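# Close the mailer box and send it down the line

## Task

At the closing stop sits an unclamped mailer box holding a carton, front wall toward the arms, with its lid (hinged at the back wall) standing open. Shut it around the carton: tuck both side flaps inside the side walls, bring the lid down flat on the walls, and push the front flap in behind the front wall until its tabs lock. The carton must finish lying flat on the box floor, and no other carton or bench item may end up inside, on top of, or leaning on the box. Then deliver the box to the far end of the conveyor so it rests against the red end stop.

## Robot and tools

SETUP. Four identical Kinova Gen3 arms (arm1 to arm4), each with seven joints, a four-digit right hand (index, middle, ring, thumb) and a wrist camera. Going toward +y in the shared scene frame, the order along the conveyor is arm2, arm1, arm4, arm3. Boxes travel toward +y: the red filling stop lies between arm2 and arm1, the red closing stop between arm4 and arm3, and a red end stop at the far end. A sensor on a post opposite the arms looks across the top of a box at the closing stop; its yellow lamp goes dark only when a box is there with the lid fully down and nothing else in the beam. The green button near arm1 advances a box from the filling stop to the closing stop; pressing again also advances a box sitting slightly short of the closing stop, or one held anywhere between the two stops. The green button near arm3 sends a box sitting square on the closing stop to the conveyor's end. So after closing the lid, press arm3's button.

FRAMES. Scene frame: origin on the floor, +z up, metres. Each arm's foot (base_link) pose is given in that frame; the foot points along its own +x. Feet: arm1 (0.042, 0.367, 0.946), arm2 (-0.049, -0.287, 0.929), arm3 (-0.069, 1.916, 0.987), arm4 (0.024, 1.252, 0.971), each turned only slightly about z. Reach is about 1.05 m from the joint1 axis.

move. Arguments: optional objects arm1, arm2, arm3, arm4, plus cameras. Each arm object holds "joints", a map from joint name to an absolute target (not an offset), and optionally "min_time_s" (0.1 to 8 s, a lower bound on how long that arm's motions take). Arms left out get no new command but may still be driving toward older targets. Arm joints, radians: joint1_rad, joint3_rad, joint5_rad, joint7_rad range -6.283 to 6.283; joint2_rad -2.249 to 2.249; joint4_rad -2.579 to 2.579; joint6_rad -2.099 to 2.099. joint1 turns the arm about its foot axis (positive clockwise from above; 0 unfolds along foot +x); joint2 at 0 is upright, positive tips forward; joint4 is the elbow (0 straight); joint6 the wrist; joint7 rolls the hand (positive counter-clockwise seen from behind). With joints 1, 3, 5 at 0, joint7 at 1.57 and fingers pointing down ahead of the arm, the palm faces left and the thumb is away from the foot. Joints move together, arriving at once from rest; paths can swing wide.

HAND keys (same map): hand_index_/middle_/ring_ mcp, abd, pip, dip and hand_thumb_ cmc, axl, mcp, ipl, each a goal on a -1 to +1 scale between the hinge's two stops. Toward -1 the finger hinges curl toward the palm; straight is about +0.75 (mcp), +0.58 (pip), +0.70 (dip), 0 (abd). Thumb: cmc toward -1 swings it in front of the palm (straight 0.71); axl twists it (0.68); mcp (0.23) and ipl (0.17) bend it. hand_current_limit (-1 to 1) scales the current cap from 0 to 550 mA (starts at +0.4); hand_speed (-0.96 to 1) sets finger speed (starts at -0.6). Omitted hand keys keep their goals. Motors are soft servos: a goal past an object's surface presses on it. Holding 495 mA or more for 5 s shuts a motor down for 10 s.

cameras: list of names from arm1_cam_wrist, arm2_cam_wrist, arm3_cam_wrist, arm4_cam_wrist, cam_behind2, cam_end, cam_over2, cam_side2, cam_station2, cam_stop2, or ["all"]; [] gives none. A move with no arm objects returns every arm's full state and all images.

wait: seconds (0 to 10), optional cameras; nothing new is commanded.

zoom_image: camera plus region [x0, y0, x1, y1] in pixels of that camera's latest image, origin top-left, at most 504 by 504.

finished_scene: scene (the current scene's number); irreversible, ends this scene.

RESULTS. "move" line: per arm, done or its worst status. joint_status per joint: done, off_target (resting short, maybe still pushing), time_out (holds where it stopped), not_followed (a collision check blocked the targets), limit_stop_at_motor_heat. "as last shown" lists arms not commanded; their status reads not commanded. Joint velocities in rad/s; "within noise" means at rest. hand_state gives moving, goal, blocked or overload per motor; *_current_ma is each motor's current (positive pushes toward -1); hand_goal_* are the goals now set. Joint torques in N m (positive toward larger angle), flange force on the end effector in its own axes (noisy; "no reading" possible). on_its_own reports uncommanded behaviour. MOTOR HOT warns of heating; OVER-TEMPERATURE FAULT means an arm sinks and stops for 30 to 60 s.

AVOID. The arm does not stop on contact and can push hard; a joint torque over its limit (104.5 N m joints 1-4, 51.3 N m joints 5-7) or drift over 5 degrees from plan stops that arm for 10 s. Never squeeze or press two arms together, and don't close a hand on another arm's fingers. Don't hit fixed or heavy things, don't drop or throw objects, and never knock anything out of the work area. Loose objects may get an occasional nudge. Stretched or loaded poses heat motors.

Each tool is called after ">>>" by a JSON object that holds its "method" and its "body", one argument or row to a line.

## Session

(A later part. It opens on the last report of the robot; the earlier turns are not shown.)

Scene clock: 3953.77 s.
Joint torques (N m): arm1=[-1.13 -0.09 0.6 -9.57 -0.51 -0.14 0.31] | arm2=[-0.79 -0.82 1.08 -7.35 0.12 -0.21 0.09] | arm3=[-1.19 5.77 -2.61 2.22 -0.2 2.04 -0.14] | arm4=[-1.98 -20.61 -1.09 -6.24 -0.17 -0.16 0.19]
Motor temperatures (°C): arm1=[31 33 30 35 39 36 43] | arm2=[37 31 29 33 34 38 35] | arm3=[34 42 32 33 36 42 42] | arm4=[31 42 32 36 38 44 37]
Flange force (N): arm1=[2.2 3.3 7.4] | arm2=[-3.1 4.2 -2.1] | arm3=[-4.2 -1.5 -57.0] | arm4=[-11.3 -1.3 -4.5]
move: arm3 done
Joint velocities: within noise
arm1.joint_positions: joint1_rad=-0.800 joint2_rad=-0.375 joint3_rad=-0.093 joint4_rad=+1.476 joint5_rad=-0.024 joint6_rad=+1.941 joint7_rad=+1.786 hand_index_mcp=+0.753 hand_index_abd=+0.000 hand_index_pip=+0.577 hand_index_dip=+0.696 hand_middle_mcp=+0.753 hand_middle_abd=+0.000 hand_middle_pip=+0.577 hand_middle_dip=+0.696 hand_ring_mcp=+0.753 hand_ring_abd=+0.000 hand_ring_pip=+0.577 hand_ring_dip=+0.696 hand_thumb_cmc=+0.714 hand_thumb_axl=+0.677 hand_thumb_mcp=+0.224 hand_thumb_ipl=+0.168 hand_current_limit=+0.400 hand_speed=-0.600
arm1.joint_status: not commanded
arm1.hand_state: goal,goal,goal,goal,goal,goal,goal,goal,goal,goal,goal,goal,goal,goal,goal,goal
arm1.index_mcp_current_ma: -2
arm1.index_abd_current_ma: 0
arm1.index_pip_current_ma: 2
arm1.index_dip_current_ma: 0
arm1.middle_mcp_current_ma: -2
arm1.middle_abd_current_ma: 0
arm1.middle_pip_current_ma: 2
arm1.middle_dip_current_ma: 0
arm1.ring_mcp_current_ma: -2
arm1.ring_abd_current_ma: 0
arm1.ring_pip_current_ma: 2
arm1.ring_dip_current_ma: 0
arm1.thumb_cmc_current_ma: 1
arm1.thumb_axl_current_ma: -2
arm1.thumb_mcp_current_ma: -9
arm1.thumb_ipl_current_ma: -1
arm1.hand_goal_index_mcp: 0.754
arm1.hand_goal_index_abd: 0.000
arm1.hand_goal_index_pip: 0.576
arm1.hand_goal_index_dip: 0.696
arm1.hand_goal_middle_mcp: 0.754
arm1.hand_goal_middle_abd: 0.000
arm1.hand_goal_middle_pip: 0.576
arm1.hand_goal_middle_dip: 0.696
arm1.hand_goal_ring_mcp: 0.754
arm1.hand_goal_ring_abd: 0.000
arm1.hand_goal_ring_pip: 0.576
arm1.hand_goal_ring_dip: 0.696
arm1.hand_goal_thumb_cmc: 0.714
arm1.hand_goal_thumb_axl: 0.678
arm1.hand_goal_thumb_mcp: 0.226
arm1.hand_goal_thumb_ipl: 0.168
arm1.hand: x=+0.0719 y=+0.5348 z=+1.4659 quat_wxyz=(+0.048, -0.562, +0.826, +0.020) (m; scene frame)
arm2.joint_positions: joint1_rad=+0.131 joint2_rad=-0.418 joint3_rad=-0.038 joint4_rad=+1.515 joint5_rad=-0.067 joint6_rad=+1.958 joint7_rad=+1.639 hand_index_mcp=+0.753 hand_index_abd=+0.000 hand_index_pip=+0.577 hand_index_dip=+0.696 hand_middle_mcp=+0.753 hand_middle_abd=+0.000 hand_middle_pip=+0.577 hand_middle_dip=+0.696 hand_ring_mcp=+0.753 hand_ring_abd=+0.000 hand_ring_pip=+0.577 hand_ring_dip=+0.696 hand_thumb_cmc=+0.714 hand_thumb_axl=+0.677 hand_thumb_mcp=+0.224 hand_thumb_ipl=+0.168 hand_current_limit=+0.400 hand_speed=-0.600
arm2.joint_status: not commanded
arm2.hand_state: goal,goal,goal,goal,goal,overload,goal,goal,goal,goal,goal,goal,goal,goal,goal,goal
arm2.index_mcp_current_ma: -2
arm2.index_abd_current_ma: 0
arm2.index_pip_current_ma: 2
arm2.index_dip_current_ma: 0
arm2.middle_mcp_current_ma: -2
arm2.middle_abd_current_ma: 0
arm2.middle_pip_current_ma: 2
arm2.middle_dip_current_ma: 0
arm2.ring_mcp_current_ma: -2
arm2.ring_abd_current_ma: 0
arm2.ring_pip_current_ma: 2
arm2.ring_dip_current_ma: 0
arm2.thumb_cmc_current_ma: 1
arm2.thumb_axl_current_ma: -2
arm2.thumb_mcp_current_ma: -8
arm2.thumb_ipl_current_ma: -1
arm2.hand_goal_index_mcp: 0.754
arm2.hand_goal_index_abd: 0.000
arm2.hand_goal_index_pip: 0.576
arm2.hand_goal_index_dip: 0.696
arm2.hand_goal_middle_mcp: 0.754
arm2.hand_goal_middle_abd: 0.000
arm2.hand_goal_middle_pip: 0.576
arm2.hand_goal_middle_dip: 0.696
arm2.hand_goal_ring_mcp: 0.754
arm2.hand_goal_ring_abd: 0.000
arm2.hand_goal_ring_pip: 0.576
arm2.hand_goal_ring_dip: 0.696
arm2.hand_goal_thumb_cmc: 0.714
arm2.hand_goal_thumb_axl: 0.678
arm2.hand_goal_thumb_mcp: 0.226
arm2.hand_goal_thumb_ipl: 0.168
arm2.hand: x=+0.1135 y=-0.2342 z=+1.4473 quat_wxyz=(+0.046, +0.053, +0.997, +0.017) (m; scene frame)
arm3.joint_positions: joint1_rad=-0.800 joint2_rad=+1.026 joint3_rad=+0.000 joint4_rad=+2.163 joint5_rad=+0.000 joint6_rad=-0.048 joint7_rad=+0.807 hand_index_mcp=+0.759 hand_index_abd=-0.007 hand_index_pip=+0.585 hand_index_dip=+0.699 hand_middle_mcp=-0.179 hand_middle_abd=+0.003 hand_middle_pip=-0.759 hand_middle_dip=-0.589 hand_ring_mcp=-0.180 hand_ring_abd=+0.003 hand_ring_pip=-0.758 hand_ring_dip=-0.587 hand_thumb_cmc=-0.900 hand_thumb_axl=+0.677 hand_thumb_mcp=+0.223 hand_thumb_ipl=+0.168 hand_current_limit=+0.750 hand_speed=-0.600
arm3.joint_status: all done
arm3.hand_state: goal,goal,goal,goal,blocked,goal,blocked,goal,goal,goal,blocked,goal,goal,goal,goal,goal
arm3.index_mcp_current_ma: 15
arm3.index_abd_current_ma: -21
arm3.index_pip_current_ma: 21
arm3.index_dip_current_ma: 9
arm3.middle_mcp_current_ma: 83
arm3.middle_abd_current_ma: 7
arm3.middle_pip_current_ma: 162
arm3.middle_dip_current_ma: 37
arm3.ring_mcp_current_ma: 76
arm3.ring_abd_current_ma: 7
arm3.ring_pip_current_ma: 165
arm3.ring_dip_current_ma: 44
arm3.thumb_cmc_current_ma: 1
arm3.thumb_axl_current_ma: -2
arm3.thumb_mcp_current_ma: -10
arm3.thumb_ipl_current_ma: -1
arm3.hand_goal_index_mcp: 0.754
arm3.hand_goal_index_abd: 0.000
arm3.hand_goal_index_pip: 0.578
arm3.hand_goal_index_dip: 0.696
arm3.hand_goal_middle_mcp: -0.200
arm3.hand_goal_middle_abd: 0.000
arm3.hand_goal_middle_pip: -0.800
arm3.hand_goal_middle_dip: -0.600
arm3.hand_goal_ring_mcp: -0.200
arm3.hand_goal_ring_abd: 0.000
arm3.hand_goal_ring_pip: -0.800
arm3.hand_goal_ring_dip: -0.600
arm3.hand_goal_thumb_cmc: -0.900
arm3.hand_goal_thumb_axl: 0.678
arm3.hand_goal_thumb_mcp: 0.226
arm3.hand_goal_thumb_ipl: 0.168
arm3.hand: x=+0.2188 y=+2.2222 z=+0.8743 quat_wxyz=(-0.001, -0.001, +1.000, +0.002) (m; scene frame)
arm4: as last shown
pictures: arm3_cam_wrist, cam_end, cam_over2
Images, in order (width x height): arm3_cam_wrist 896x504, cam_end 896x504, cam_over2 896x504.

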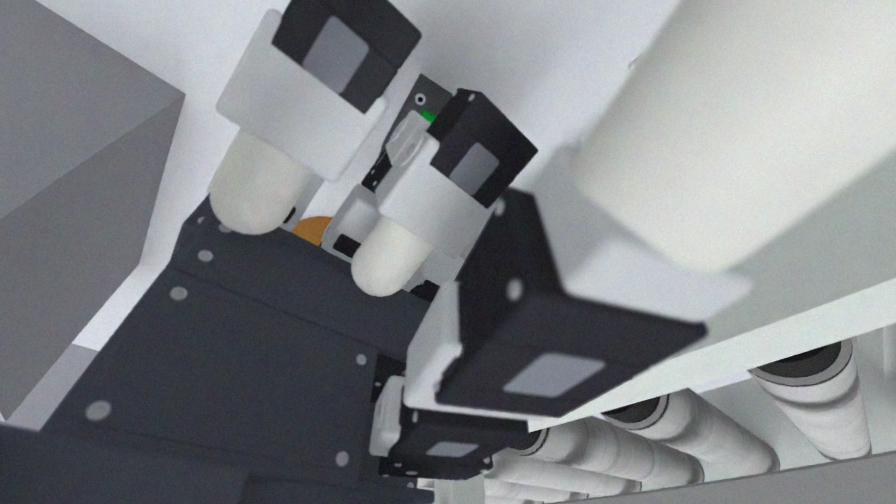

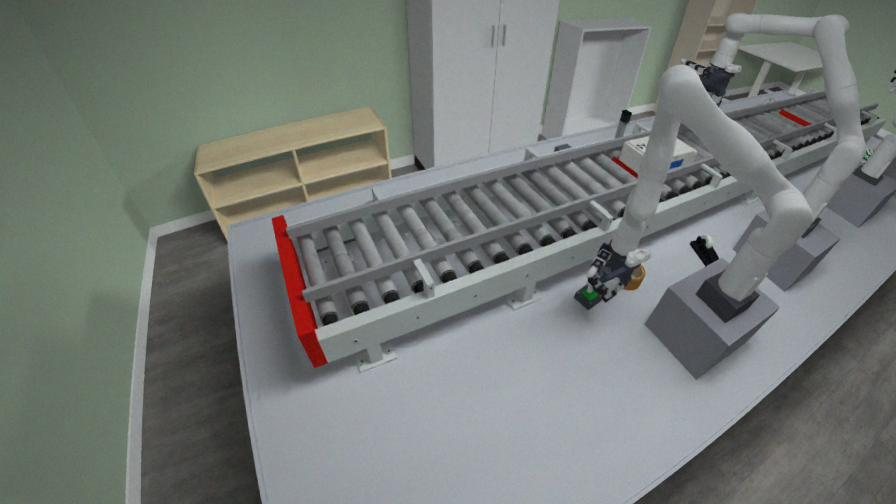

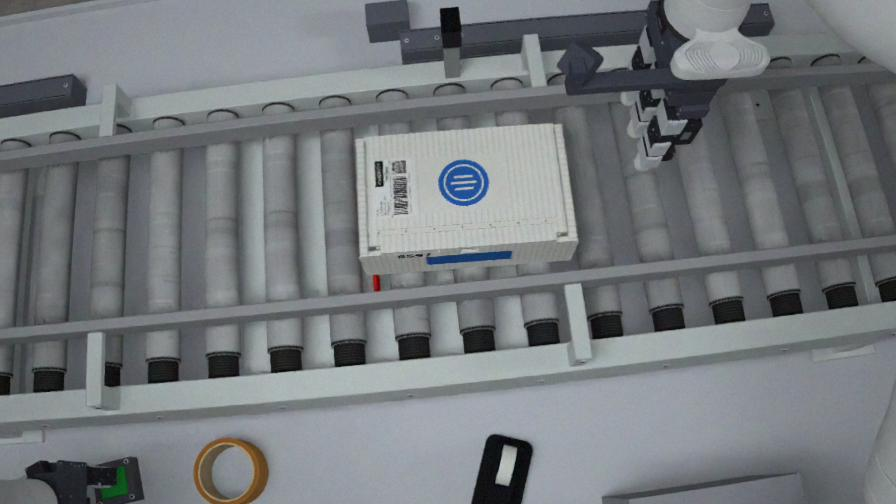

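>>> {"method": "move", "body": {
  "arm3": {"joints":{"joint1_rad":-0.8005,"joint2_rad":0.3485,"joint3_rad":0,"joint4_rad":2.0985,"joint5_rad":0,"joint6_rad":0.6946,"joint7_rad":0.8075},"min_time_s":1.5},
  "cameras": ["cam_over2","cam_end"]
}}

>>> {"method": "wait", "body": {
  "seconds": 2,
  "cameras": ["cam_over2","cam_end"]
}}

Scene clock: 3971.80 s.
Joint torques (N m): arm1=[-1.12 -0.09 0.62 -9.55 -0.52 -0.13 0.33] | arm2=[-0.83 -0.84 1.06 -7.41 0.16 -0.21 0.1] | arm3=[-1.08 -11.91 -0.79 -4.86 -0.43 -0.04 -0.13] | arm4=[-1.91 -20.73 -0.97 -6.29 -0.17 -0.16 0.14]
Motor temperatures (°C): arm1=[31 33 30 35 39 36 43] | arm2=[37 31 29 33 34 38 35] | arm3=[34 42 32 33 36 42 42] | arm4=[31 42 32 36 38 44 37]
Flange force (N): arm1=[2.1 3.4 7.4] | arm2=[-3.1 4.3 -1.9] | arm3=[-3.5 -1.5 -0.8] | arm4=[-11.4 -1.3 -4.4]
move: arm3 done
Joint velocities: within noise
arm1, arm2: as last shown
arm3.joint_positions: joint1_rad=-0.801 joint2_rad=+0.349 joint3_rad=+0.000 joint4_rad=+2.099 joint5_rad=+0.000 joint6_rad=+0.695 joint7_rad=+0.808 hand_index_mcp=+0.755 hand_index_abd=-0.003 hand_index_pip=+0.581 hand_index_dip=+0.699 hand_middle_mcp=-0.179 hand_middle_abd=+0.003 hand_middle_pip=-0.759 hand_middle_dip=-0.589 hand_ring_mcp=-0.180 hand_ring_abd=+0.003 hand_ring_pip=-0.758 hand_ring_dip=-0.587 hand_thumb_cmc=-0.900 hand_thumb_axl=+0.677 hand_thumb_mcp=+0.223 hand_thumb_ipl=+0.168 hand_current_limit=+0.750 hand_speed=-0.600
arm3.joint_status: all done
arm3.hand_state: goal,goal,goal,goal,blocked,goal,blocked,goal,goal,goal,blocked,goal,goal,goal,goal,goal
arm3.index_mcp_current_ma: 3
arm3.index_abd_current_ma: -8
arm3.index_pip_current_ma: 7
arm3.index_dip_current_ma: 9
arm3.middle_mcp_current_ma: 83
arm3.middle_abd_current_ma: 7
arm3.middle_pip_current_ma: 162
arm3.middle_dip_current_ma: 38
arm3.ring_mcp_current_ma: 77
arm3.ring_abd_current_ma: 7
arm3.ring_pip_current_ma: 165
arm3.ring_dip_current_ma: 44
arm3.thumb_cmc_current_ma: 1
arm3.thumb_axl_current_ma: -2
arm3.thumb_mcp_current_ma: -10
arm3.thumb_ipl_current_ma: -1
arm3.hand_goal_index_mcp: 0.754
arm3.hand_goal_index_abd: 0.000
arm3.hand_goal_index_pip: 0.578
arm3.hand_goal_index_dip: 0.696
arm3.hand_goal_middle_mcp: -0.200
arm3.hand_goal_middle_abd: 0.000
arm3.hand_goal_middle_pip: -0.800
arm3.hand_goal_middle_dip: -0.600
arm3.hand_goal_ring_mcp: -0.200
arm3.hand_goal_ring_abd: 0.000
arm3.hand_goal_ring_pip: -0.800
arm3.hand_goal_ring_dip: -0.600
arm3.hand_goal_thumb_cmc: -0.900
arm3.hand_goal_thumb_axl: 0.678
arm3.hand_goal_thumb_mcp: 0.226
arm3.hand_goal_thumb_ipl: 0.168
arm3.hand: x=+0.2194 y=+2.2214 z=+1.1243 quat_wxyz=(-0.001, -0.001, +1.000, +0.002) (m; scene frame)
arm4.joint_positions: joint1_rad=-0.076 joint2_rad=+0.661 joint3_rad=+0.000 joint4_rad=+1.137 joint5_rad=+0.000 joint6_rad=+1.343 joint7_rad=+1.408 hand_index_mcp=+0.756 hand_index_abd=+0.003 hand_index_pip=+0.579 hand_index_dip=+0.696 hand_middle_mcp=+0.755 hand_middle_abd=+0.003 hand_middle_pip=+0.579 hand_middle_dip=+0.696 hand_ring_mcp=+0.755 hand_ring_abd=+0.003 hand_ring_pip=+0.579 hand_ring_dip=+0.696 hand_thumb_cmc=+0.716 hand_thumb_axl=+0.678 hand_thumb_mcp=+0.223 hand_thumb_ipl=+0.165 hand_current_limit=+0.750 hand_speed=-0.600
arm4.joint_status: not commanded
arm4.hand_state: goal,goal,goal,goal,goal,goal,goal,goal,goal,goal,goal,goal,goal,goal,goal,goal
arm4.index_mcp_current_ma: 2
arm4.index_abd_current_ma: 5
arm4.index_pip_current_ma: 4
arm4.index_dip_current_ma: 0
arm4.middle_mcp_current_ma: 2
arm4.middle_abd_current_ma: 4
arm4.middle_pip_current_ma: 4
arm4.middle_dip_current_ma: 0
arm4.ring_mcp_current_ma: 2
arm4.ring_abd_current_ma: 4
arm4.ring_pip_current_ma: 4
arm4.ring_dip_current_ma: 0
arm4.thumb_cmc_current_ma: 3
arm4.thumb_axl_current_ma: 0
arm4.thumb_mcp_current_ma: -20
arm4.thumb_ipl_current_ma: -7
arm4.hand_goal_index_mcp: 0.754
arm4.hand_goal_index_abd: 0.000
arm4.hand_goal_index_pip: 0.576
arm4.hand_goal_index_dip: 0.696
arm4.hand_goal_middle_mcp: 0.754
arm4.hand_goal_middle_abd: 0.000
arm4.hand_goal_middle_pip: 0.576
arm4.hand_goal_middle_dip: 0.696
arm4.hand_goal_ring_mcp: 0.754
arm4.hand_goal_ring_abd: 0.000
arm4.hand_goal_ring_pip: 0.576
arm4.hand_goal_ring_dip: 0.696
arm4.hand_goal_thumb_cmc: 0.714
arm4.hand_goal_thumb_axl: 0.678
arm4.hand_goal_thumb_mcp: 0.230
arm4.hand_goal_thumb_ipl: 0.168
arm4.hand: x=+0.6071 y=+1.4003 z=+1.2197 quat_wxyz=(+0.002, +0.000, +1.000, +0.007) (m; scene frame)
pictures: cam_end, cam_over2
Images, in order (width x height): cam_end 896x504, cam_over2 896x504.

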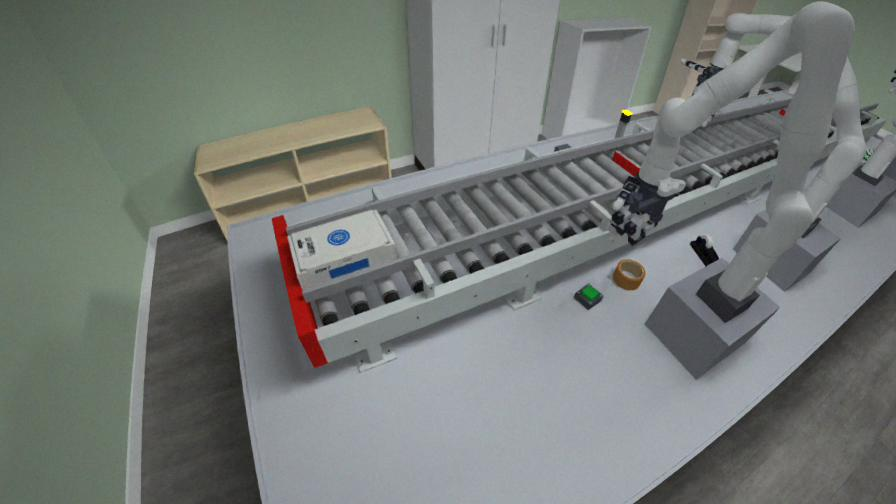

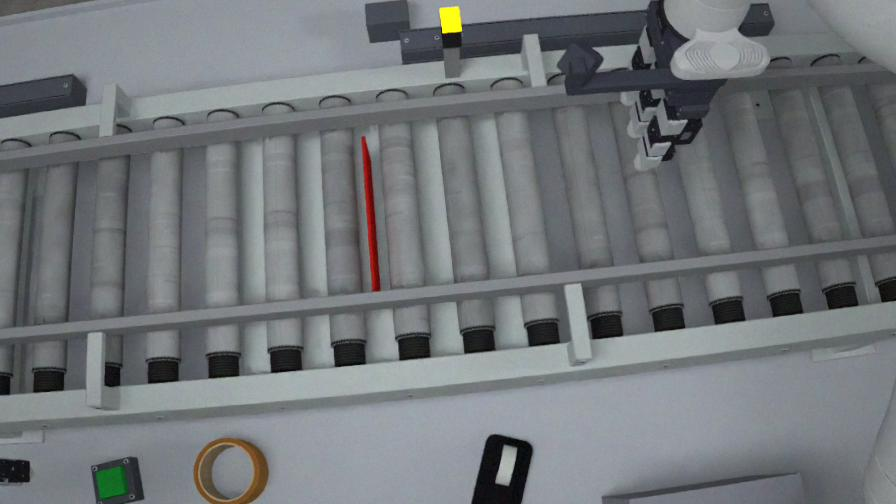

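Scene clock: 3973.80 s.
Joint torques (N m): arm1=[-1.13 -0.08 0.61 -9.53 -0.5 -0.15 0.3] | arm2=[-0.83 -0.79 1.04 -7.38 0.14 -0.23 0.11] | arm3=[-1.03 -11.89 -0.72 -4.8 -0.44 0 -0.09] | arm4=[-1.94 -20.69 -1.04 -6.32 -0.13 -0.19 0.21]
Motor temperatures (°C): arm1=[31 33 30 35 39 36 43] | arm2=[37 31 29 33 34 38 35] | arm3=[34 42 32 33 36 42 42] | arm4=[31 42 32 36 38 44 37]
Flange force (N): arm1=[2.1 3.3 7.2] | arm2=[-3.0 4.2 -2.0] | arm3=[-3.3 -1.2 -0.8] | arm4=[-11.2 -1.2 -4.4]
Joint velocities: within noise
arm1.joint_positions: joint1_rad=-0.800 joint2_rad=-0.375 joint3_rad=-0.093 joint4_rad=+1.476 joint5_rad=-0.024 joint6_rad=+1.941 joint7_rad=+1.786 hand_index_mcp=+0.753 hand_index_abd=+0.000 hand_index_pip=+0.577 hand_index_dip=+0.696 hand_middle_mcp=+0.753 hand_middle_abd=+0.000 hand_middle_pip=+0.577 hand_middle_dip=+0.696 hand_ring_mcp=+0.753 hand_ring_abd=+0.000 hand_ring_pip=+0.577 hand_ring_dip=+0.696 hand_thumb_cmc=+0.714 hand_thumb_axl=+0.677 hand_thumb_mcp=+0.224 hand_thumb_ipl=+0.168 hand_current_limit=+0.400 hand_speed=-0.600
arm1.joint_status: not commanded
arm1.hand_state: goal,goal,goal,goal,goal,goal,goal,goal,goal,goal,goal,goal,goal,goal,goal,goal
arm1.index_mcp_current_ma: -2
arm1.index_abd_current_ma: 0
arm1.index_pip_current_ma: 2
arm1.index_dip_current_ma: 0
arm1.middle_mcp_current_ma: -2
arm1.middle_abd_current_ma: 0
arm1.middle_pip_current_ma: 2
arm1.middle_dip_current_ma: 0
arm1.ring_mcp_current_ma: -2
arm1.ring_abd_current_ma: 0
arm1.ring_pip_current_ma: 2
arm1.ring_dip_current_ma: 0
arm1.thumb_cmc_current_ma: 1
arm1.thumb_axl_current_ma: -2
arm1.thumb_mcp_current_ma: -9
arm1.thumb_ipl_current_ma: -1
arm1.hand_goal_index_mcp: 0.754
arm1.hand_goal_index_abd: 0.000
arm1.hand_goal_index_pip: 0.576
arm1.hand_goal_index_dip: 0.696
arm1.hand_goal_middle_mcp: 0.754
arm1.hand_goal_middle_abd: 0.000
arm1.hand_goal_middle_pip: 0.576
arm1.hand_goal_middle_dip: 0.696
arm1.hand_goal_ring_mcp: 0.754
arm1.hand_goal_ring_abd: 0.000
arm1.hand_goal_ring_pip: 0.576
arm1.hand_goal_ring_dip: 0.696
arm1.hand_goal_thumb_cmc: 0.714
arm1.hand_goal_thumb_axl: 0.678
arm1.hand_goal_thumb_mcp: 0.226
arm1.hand_goal_thumb_ipl: 0.168
arm1.hand: x=+0.0719 y=+0.5348 z=+1.4659 quat_wxyz=(+0.048, -0.562, +0.826, +0.020) (m; scene frame)
arm2.joint_positions: joint1_rad=+0.131 joint2_rad=-0.418 joint3_rad=-0.038 joint4_rad=+1.515 joint5_rad=-0.067 joint6_rad=+1.958 joint7_rad=+1.639 hand_index_mcp=+0.753 hand_index_abd=+0.000 hand_index_pip=+0.577 hand_index_dip=+0.696 hand_middle_mcp=+0.753 hand_middle_abd=+0.000 hand_middle_pip=+0.577 hand_middle_dip=+0.696 hand_ring_mcp=+0.753 hand_ring_abd=+0.000 hand_ring_pip=+0.577 hand_ring_dip=+0.696 hand_thumb_cmc=+0.714 hand_thumb_axl=+0.677 hand_thumb_mcp=+0.224 hand_thumb_ipl=+0.168 hand_current_limit=+0.400 hand_speed=-0.600
arm2.joint_status: not commanded
arm2.hand_state: goal,goal,goal,goal,goal,overload,goal,goal,goal,goal,goal,goal,goal,goal,goal,goal
arm2.index_mcp_current_ma: -2
arm2.index_abd_current_ma: 0
arm2.index_pip_current_ma: 2
arm2.index_dip_current_ma: 0
arm2.middle_mcp_current_ma: -2
arm2.middle_abd_current_ma: 0
arm2.middle_pip_current_ma: 2
arm2.middle_dip_current_ma: 0
arm2.ring_mcp_current_ma: -2
arm2.ring_abd_current_ma: 0
arm2.ring_pip_current_ma: 2
arm2.ring_dip_current_ma: 0
arm2.thumb_cmc_current_ma: 1
arm2.thumb_axl_current_ma: -2
arm2.thumb_mcp_current_ma: -8
arm2.thumb_ipl_current_ma: -1
arm2.hand_goal_index_mcp: 0.754
arm2.hand_goal_index_abd: 0.000
arm2.hand_goal_index_pip: 0.576
arm2.hand_goal_index_dip: 0.696
arm2.hand_goal_middle_mcp: 0.754
arm2.hand_goal_middle_abd: 0.000
arm2.hand_goal_middle_pip: 0.576
arm2.hand_goal_middle_dip: 0.696
arm2.hand_goal_ring_mcp: 0.754
arm2.hand_goal_ring_abd: 0.000
arm2.hand_goal_ring_pip: 0.576
arm2.hand_goal_ring_dip: 0.696
arm2.hand_goal_thumb_cmc: 0.714
arm2.hand_goal_thumb_axl: 0.678
arm2.hand_goal_thumb_mcp: 0.226
arm2.hand_goal_thumb_ipl: 0.168
arm2.hand: x=+0.1135 y=-0.2342 z=+1.4473 quat_wxyz=(+0.046, +0.053, +0.997, +0.017) (m; scene frame)
arm3.joint_positions: joint1_rad=-0.801 joint2_rad=+0.349 joint3_rad=+0.000 joint4_rad=+2.099 joint5_rad=+0.000 joint6_rad=+0.695 joint7_rad=+0.808 hand_index_mcp=+0.755 hand_index_abd=-0.003 hand_index_pip=+0.581 hand_index_dip=+0.699 hand_middle_mcp=-0.179 hand_middle_abd=+0.003 hand_middle_pip=-0.759 hand_middle_dip=-0.589 hand_ring_mcp=-0.180 hand_ring_abd=+0.003 hand_ring_pip=-0.758 hand_ring_dip=-0.587 hand_thumb_cmc=-0.900 hand_thumb_axl=+0.677 hand_thumb_mcp=+0.223 hand_thumb_ipl=+0.168 hand_current_limit=+0.750 hand_speed=-0.600
arm3.joint_status: all done
arm3.hand_state: goal,goal,goal,goal,blocked,goal,blocked,goal,goal,goal,blocked,goal,goal,goal,goal,goal
arm3.index_mcp_current_ma: 3
arm3.index_abd_current_ma: -8
arm3.index_pip_current_ma: 7
arm3.index_dip_current_ma: 9
arm3.middle_mcp_current_ma: 83
arm3.middle_abd_current_ma: 7
arm3.middle_pip_current_ma: 162
arm3.middle_dip_current_ma: 38
arm3.ring_mcp_current_ma: 77
arm3.ring_abd_current_ma: 7
arm3.ring_pip_current_ma: 165
arm3.ring_dip_current_ma: 44
arm3.thumb_cmc_current_ma: 1
arm3.thumb_axl_current_ma: -2
arm3.thumb_mcp_current_ma: -10
arm3.thumb_ipl_current_ma: -1
arm3.hand_goal_index_mcp: 0.754
arm3.hand_goal_index_abd: 0.000
arm3.hand_goal_index_pip: 0.578
arm3.hand_goal_index_dip: 0.696
arm3.hand_goal_middle_mcp: -0.200
arm3.hand_goal_middle_abd: 0.000
arm3.hand_goal_middle_pip: -0.800
arm3.hand_goal_middle_dip: -0.600
arm3.hand_goal_ring_mcp: -0.200
arm3.hand_goal_ring_abd: 0.000
arm3.hand_goal_ring_pip: -0.800
arm3.hand_goal_ring_dip: -0.600
arm3.hand_goal_thumb_cmc: -0.900
arm3.hand_goal_thumb_axl: 0.678
arm3.hand_goal_thumb_mcp: 0.226
arm3.hand_goal_thumb_ipl: 0.168
arm3.hand: x=+0.2194 y=+2.2214 z=+1.1243 quat_wxyz=(-0.001, -0.001, +1.000, +0.002) (m; scene frame)
arm4.joint_positions: joint1_rad=-0.076 joint2_rad=+0.661 joint3_rad=+0.000 joint4_rad=+1.137 joint5_rad=+0.000 joint6_rad=+1.343 joint7_rad=+1.408 hand_index_mcp=+0.756 hand_index_abd=+0.003 hand_index_pip=+0.579 hand_index_dip=+0.696 hand_middle_mcp=+0.755 hand_middle_abd=+0.003 hand_middle_pip=+0.579 hand_middle_dip=+0.696 hand_ring_mcp=+0.755 hand_ring_abd=+0.003 hand_ring_pip=+0.579 hand_ring_dip=+0.696 hand_thumb_cmc=+0.716 hand_thumb_axl=+0.678 hand_thumb_mcp=+0.223 hand_thumb_ipl=+0.165 hand_current_limit=+0.750 hand_speed=-0.600
arm4.joint_status: not commanded
arm4.hand_state: goal,goal,goal,goal,goal,goal,goal,goal,goal,goal,goal,goal,goal,goal,goal,goal
arm4.index_mcp_current_ma: 2
arm4.index_abd_current_ma: 5
arm4.index_pip_current_ma: 4
arm4.index_dip_current_ma: 0
arm4.middle_mcp_current_ma: 2
arm4.middle_abd_current_ma: 4
arm4.middle_pip_current_ma: 4
arm4.middle_dip_current_ma: 0
arm4.ring_mcp_current_ma: 2
arm4.ring_abd_current_ma: 4
arm4.ring_pip_current_ma: 4
arm4.ring_dip_current_ma: 0
arm4.thumb_cmc_current_ma: 3
arm4.thumb_axl_current_ma: 0
arm4.thumb_mcp_current_ma: -20
arm4.thumb_ipl_current_ma: -7
arm4.hand_goal_index_mcp: 0.754
arm4.hand_goal_index_abd: 0.000
arm4.hand_goal_index_pip: 0.576
arm4.hand_goal_index_dip: 0.696
arm4.hand_goal_middle_mcp: 0.754
arm4.hand_goal_middle_abd: 0.000
arm4.hand_goal_middle_pip: 0.576
arm4.hand_goal_middle_dip: 0.696
arm4.hand_goal_ring_mcp: 0.754
arm4.hand_goal_ring_abd: 0.000
arm4.hand_goal_ring_pip: 0.576
arm4.hand_goal_ring_dip: 0.696
arm4.hand_goal_thumb_cmc: 0.714
arm4.hand_goal_thumb_axl: 0.678
arm4.hand_goal_thumb_mcp: 0.230
arm4.hand_goal_thumb_ipl: 0.168
arm4.hand: x=+0.6071 y=+1.4003 z=+1.2197 quat_wxyz=(+0.002, +0.000, +1.000, +0.007) (m; scene frame)
wait: 2.00 s; at rest by 0.27 s
pictures: cam_end, cam_over2
Images, in order (width x height): cam_end 896x504, cam_over2 896x504.

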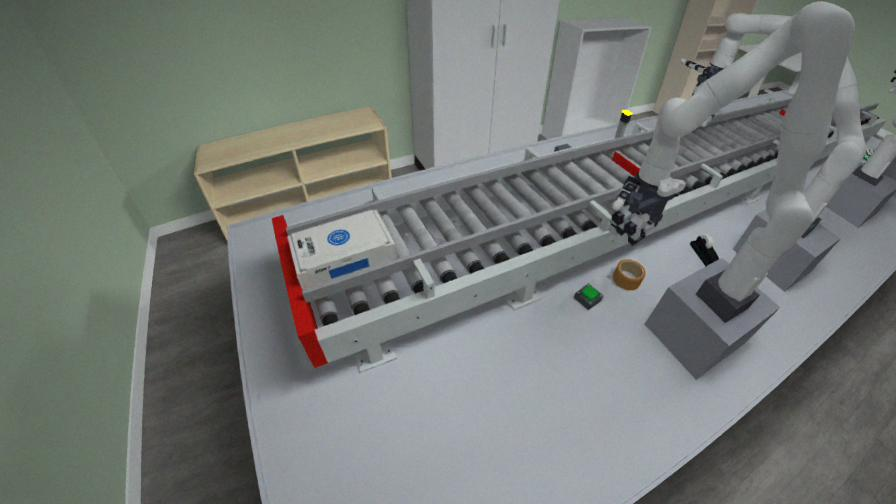

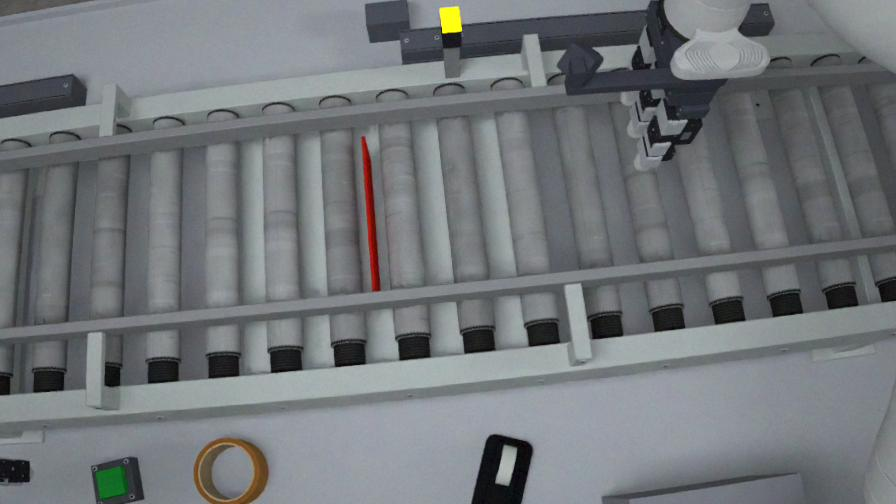

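>>> {"method": "zoom_image", "body": {
  "camera": "cam_end",
  "region": [250, 190, 430, 330]
}}

Scaled by 2.800 from the camera's 896x504 image, which has a finer 1280x720 frame.

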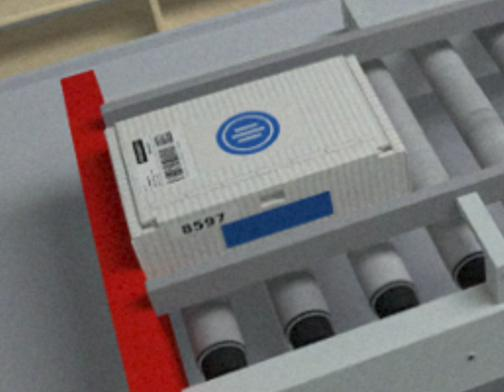

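>>> {"method": "finished_scene", "body": {
  "scene": 1
}}

The scene is finished: the task was done.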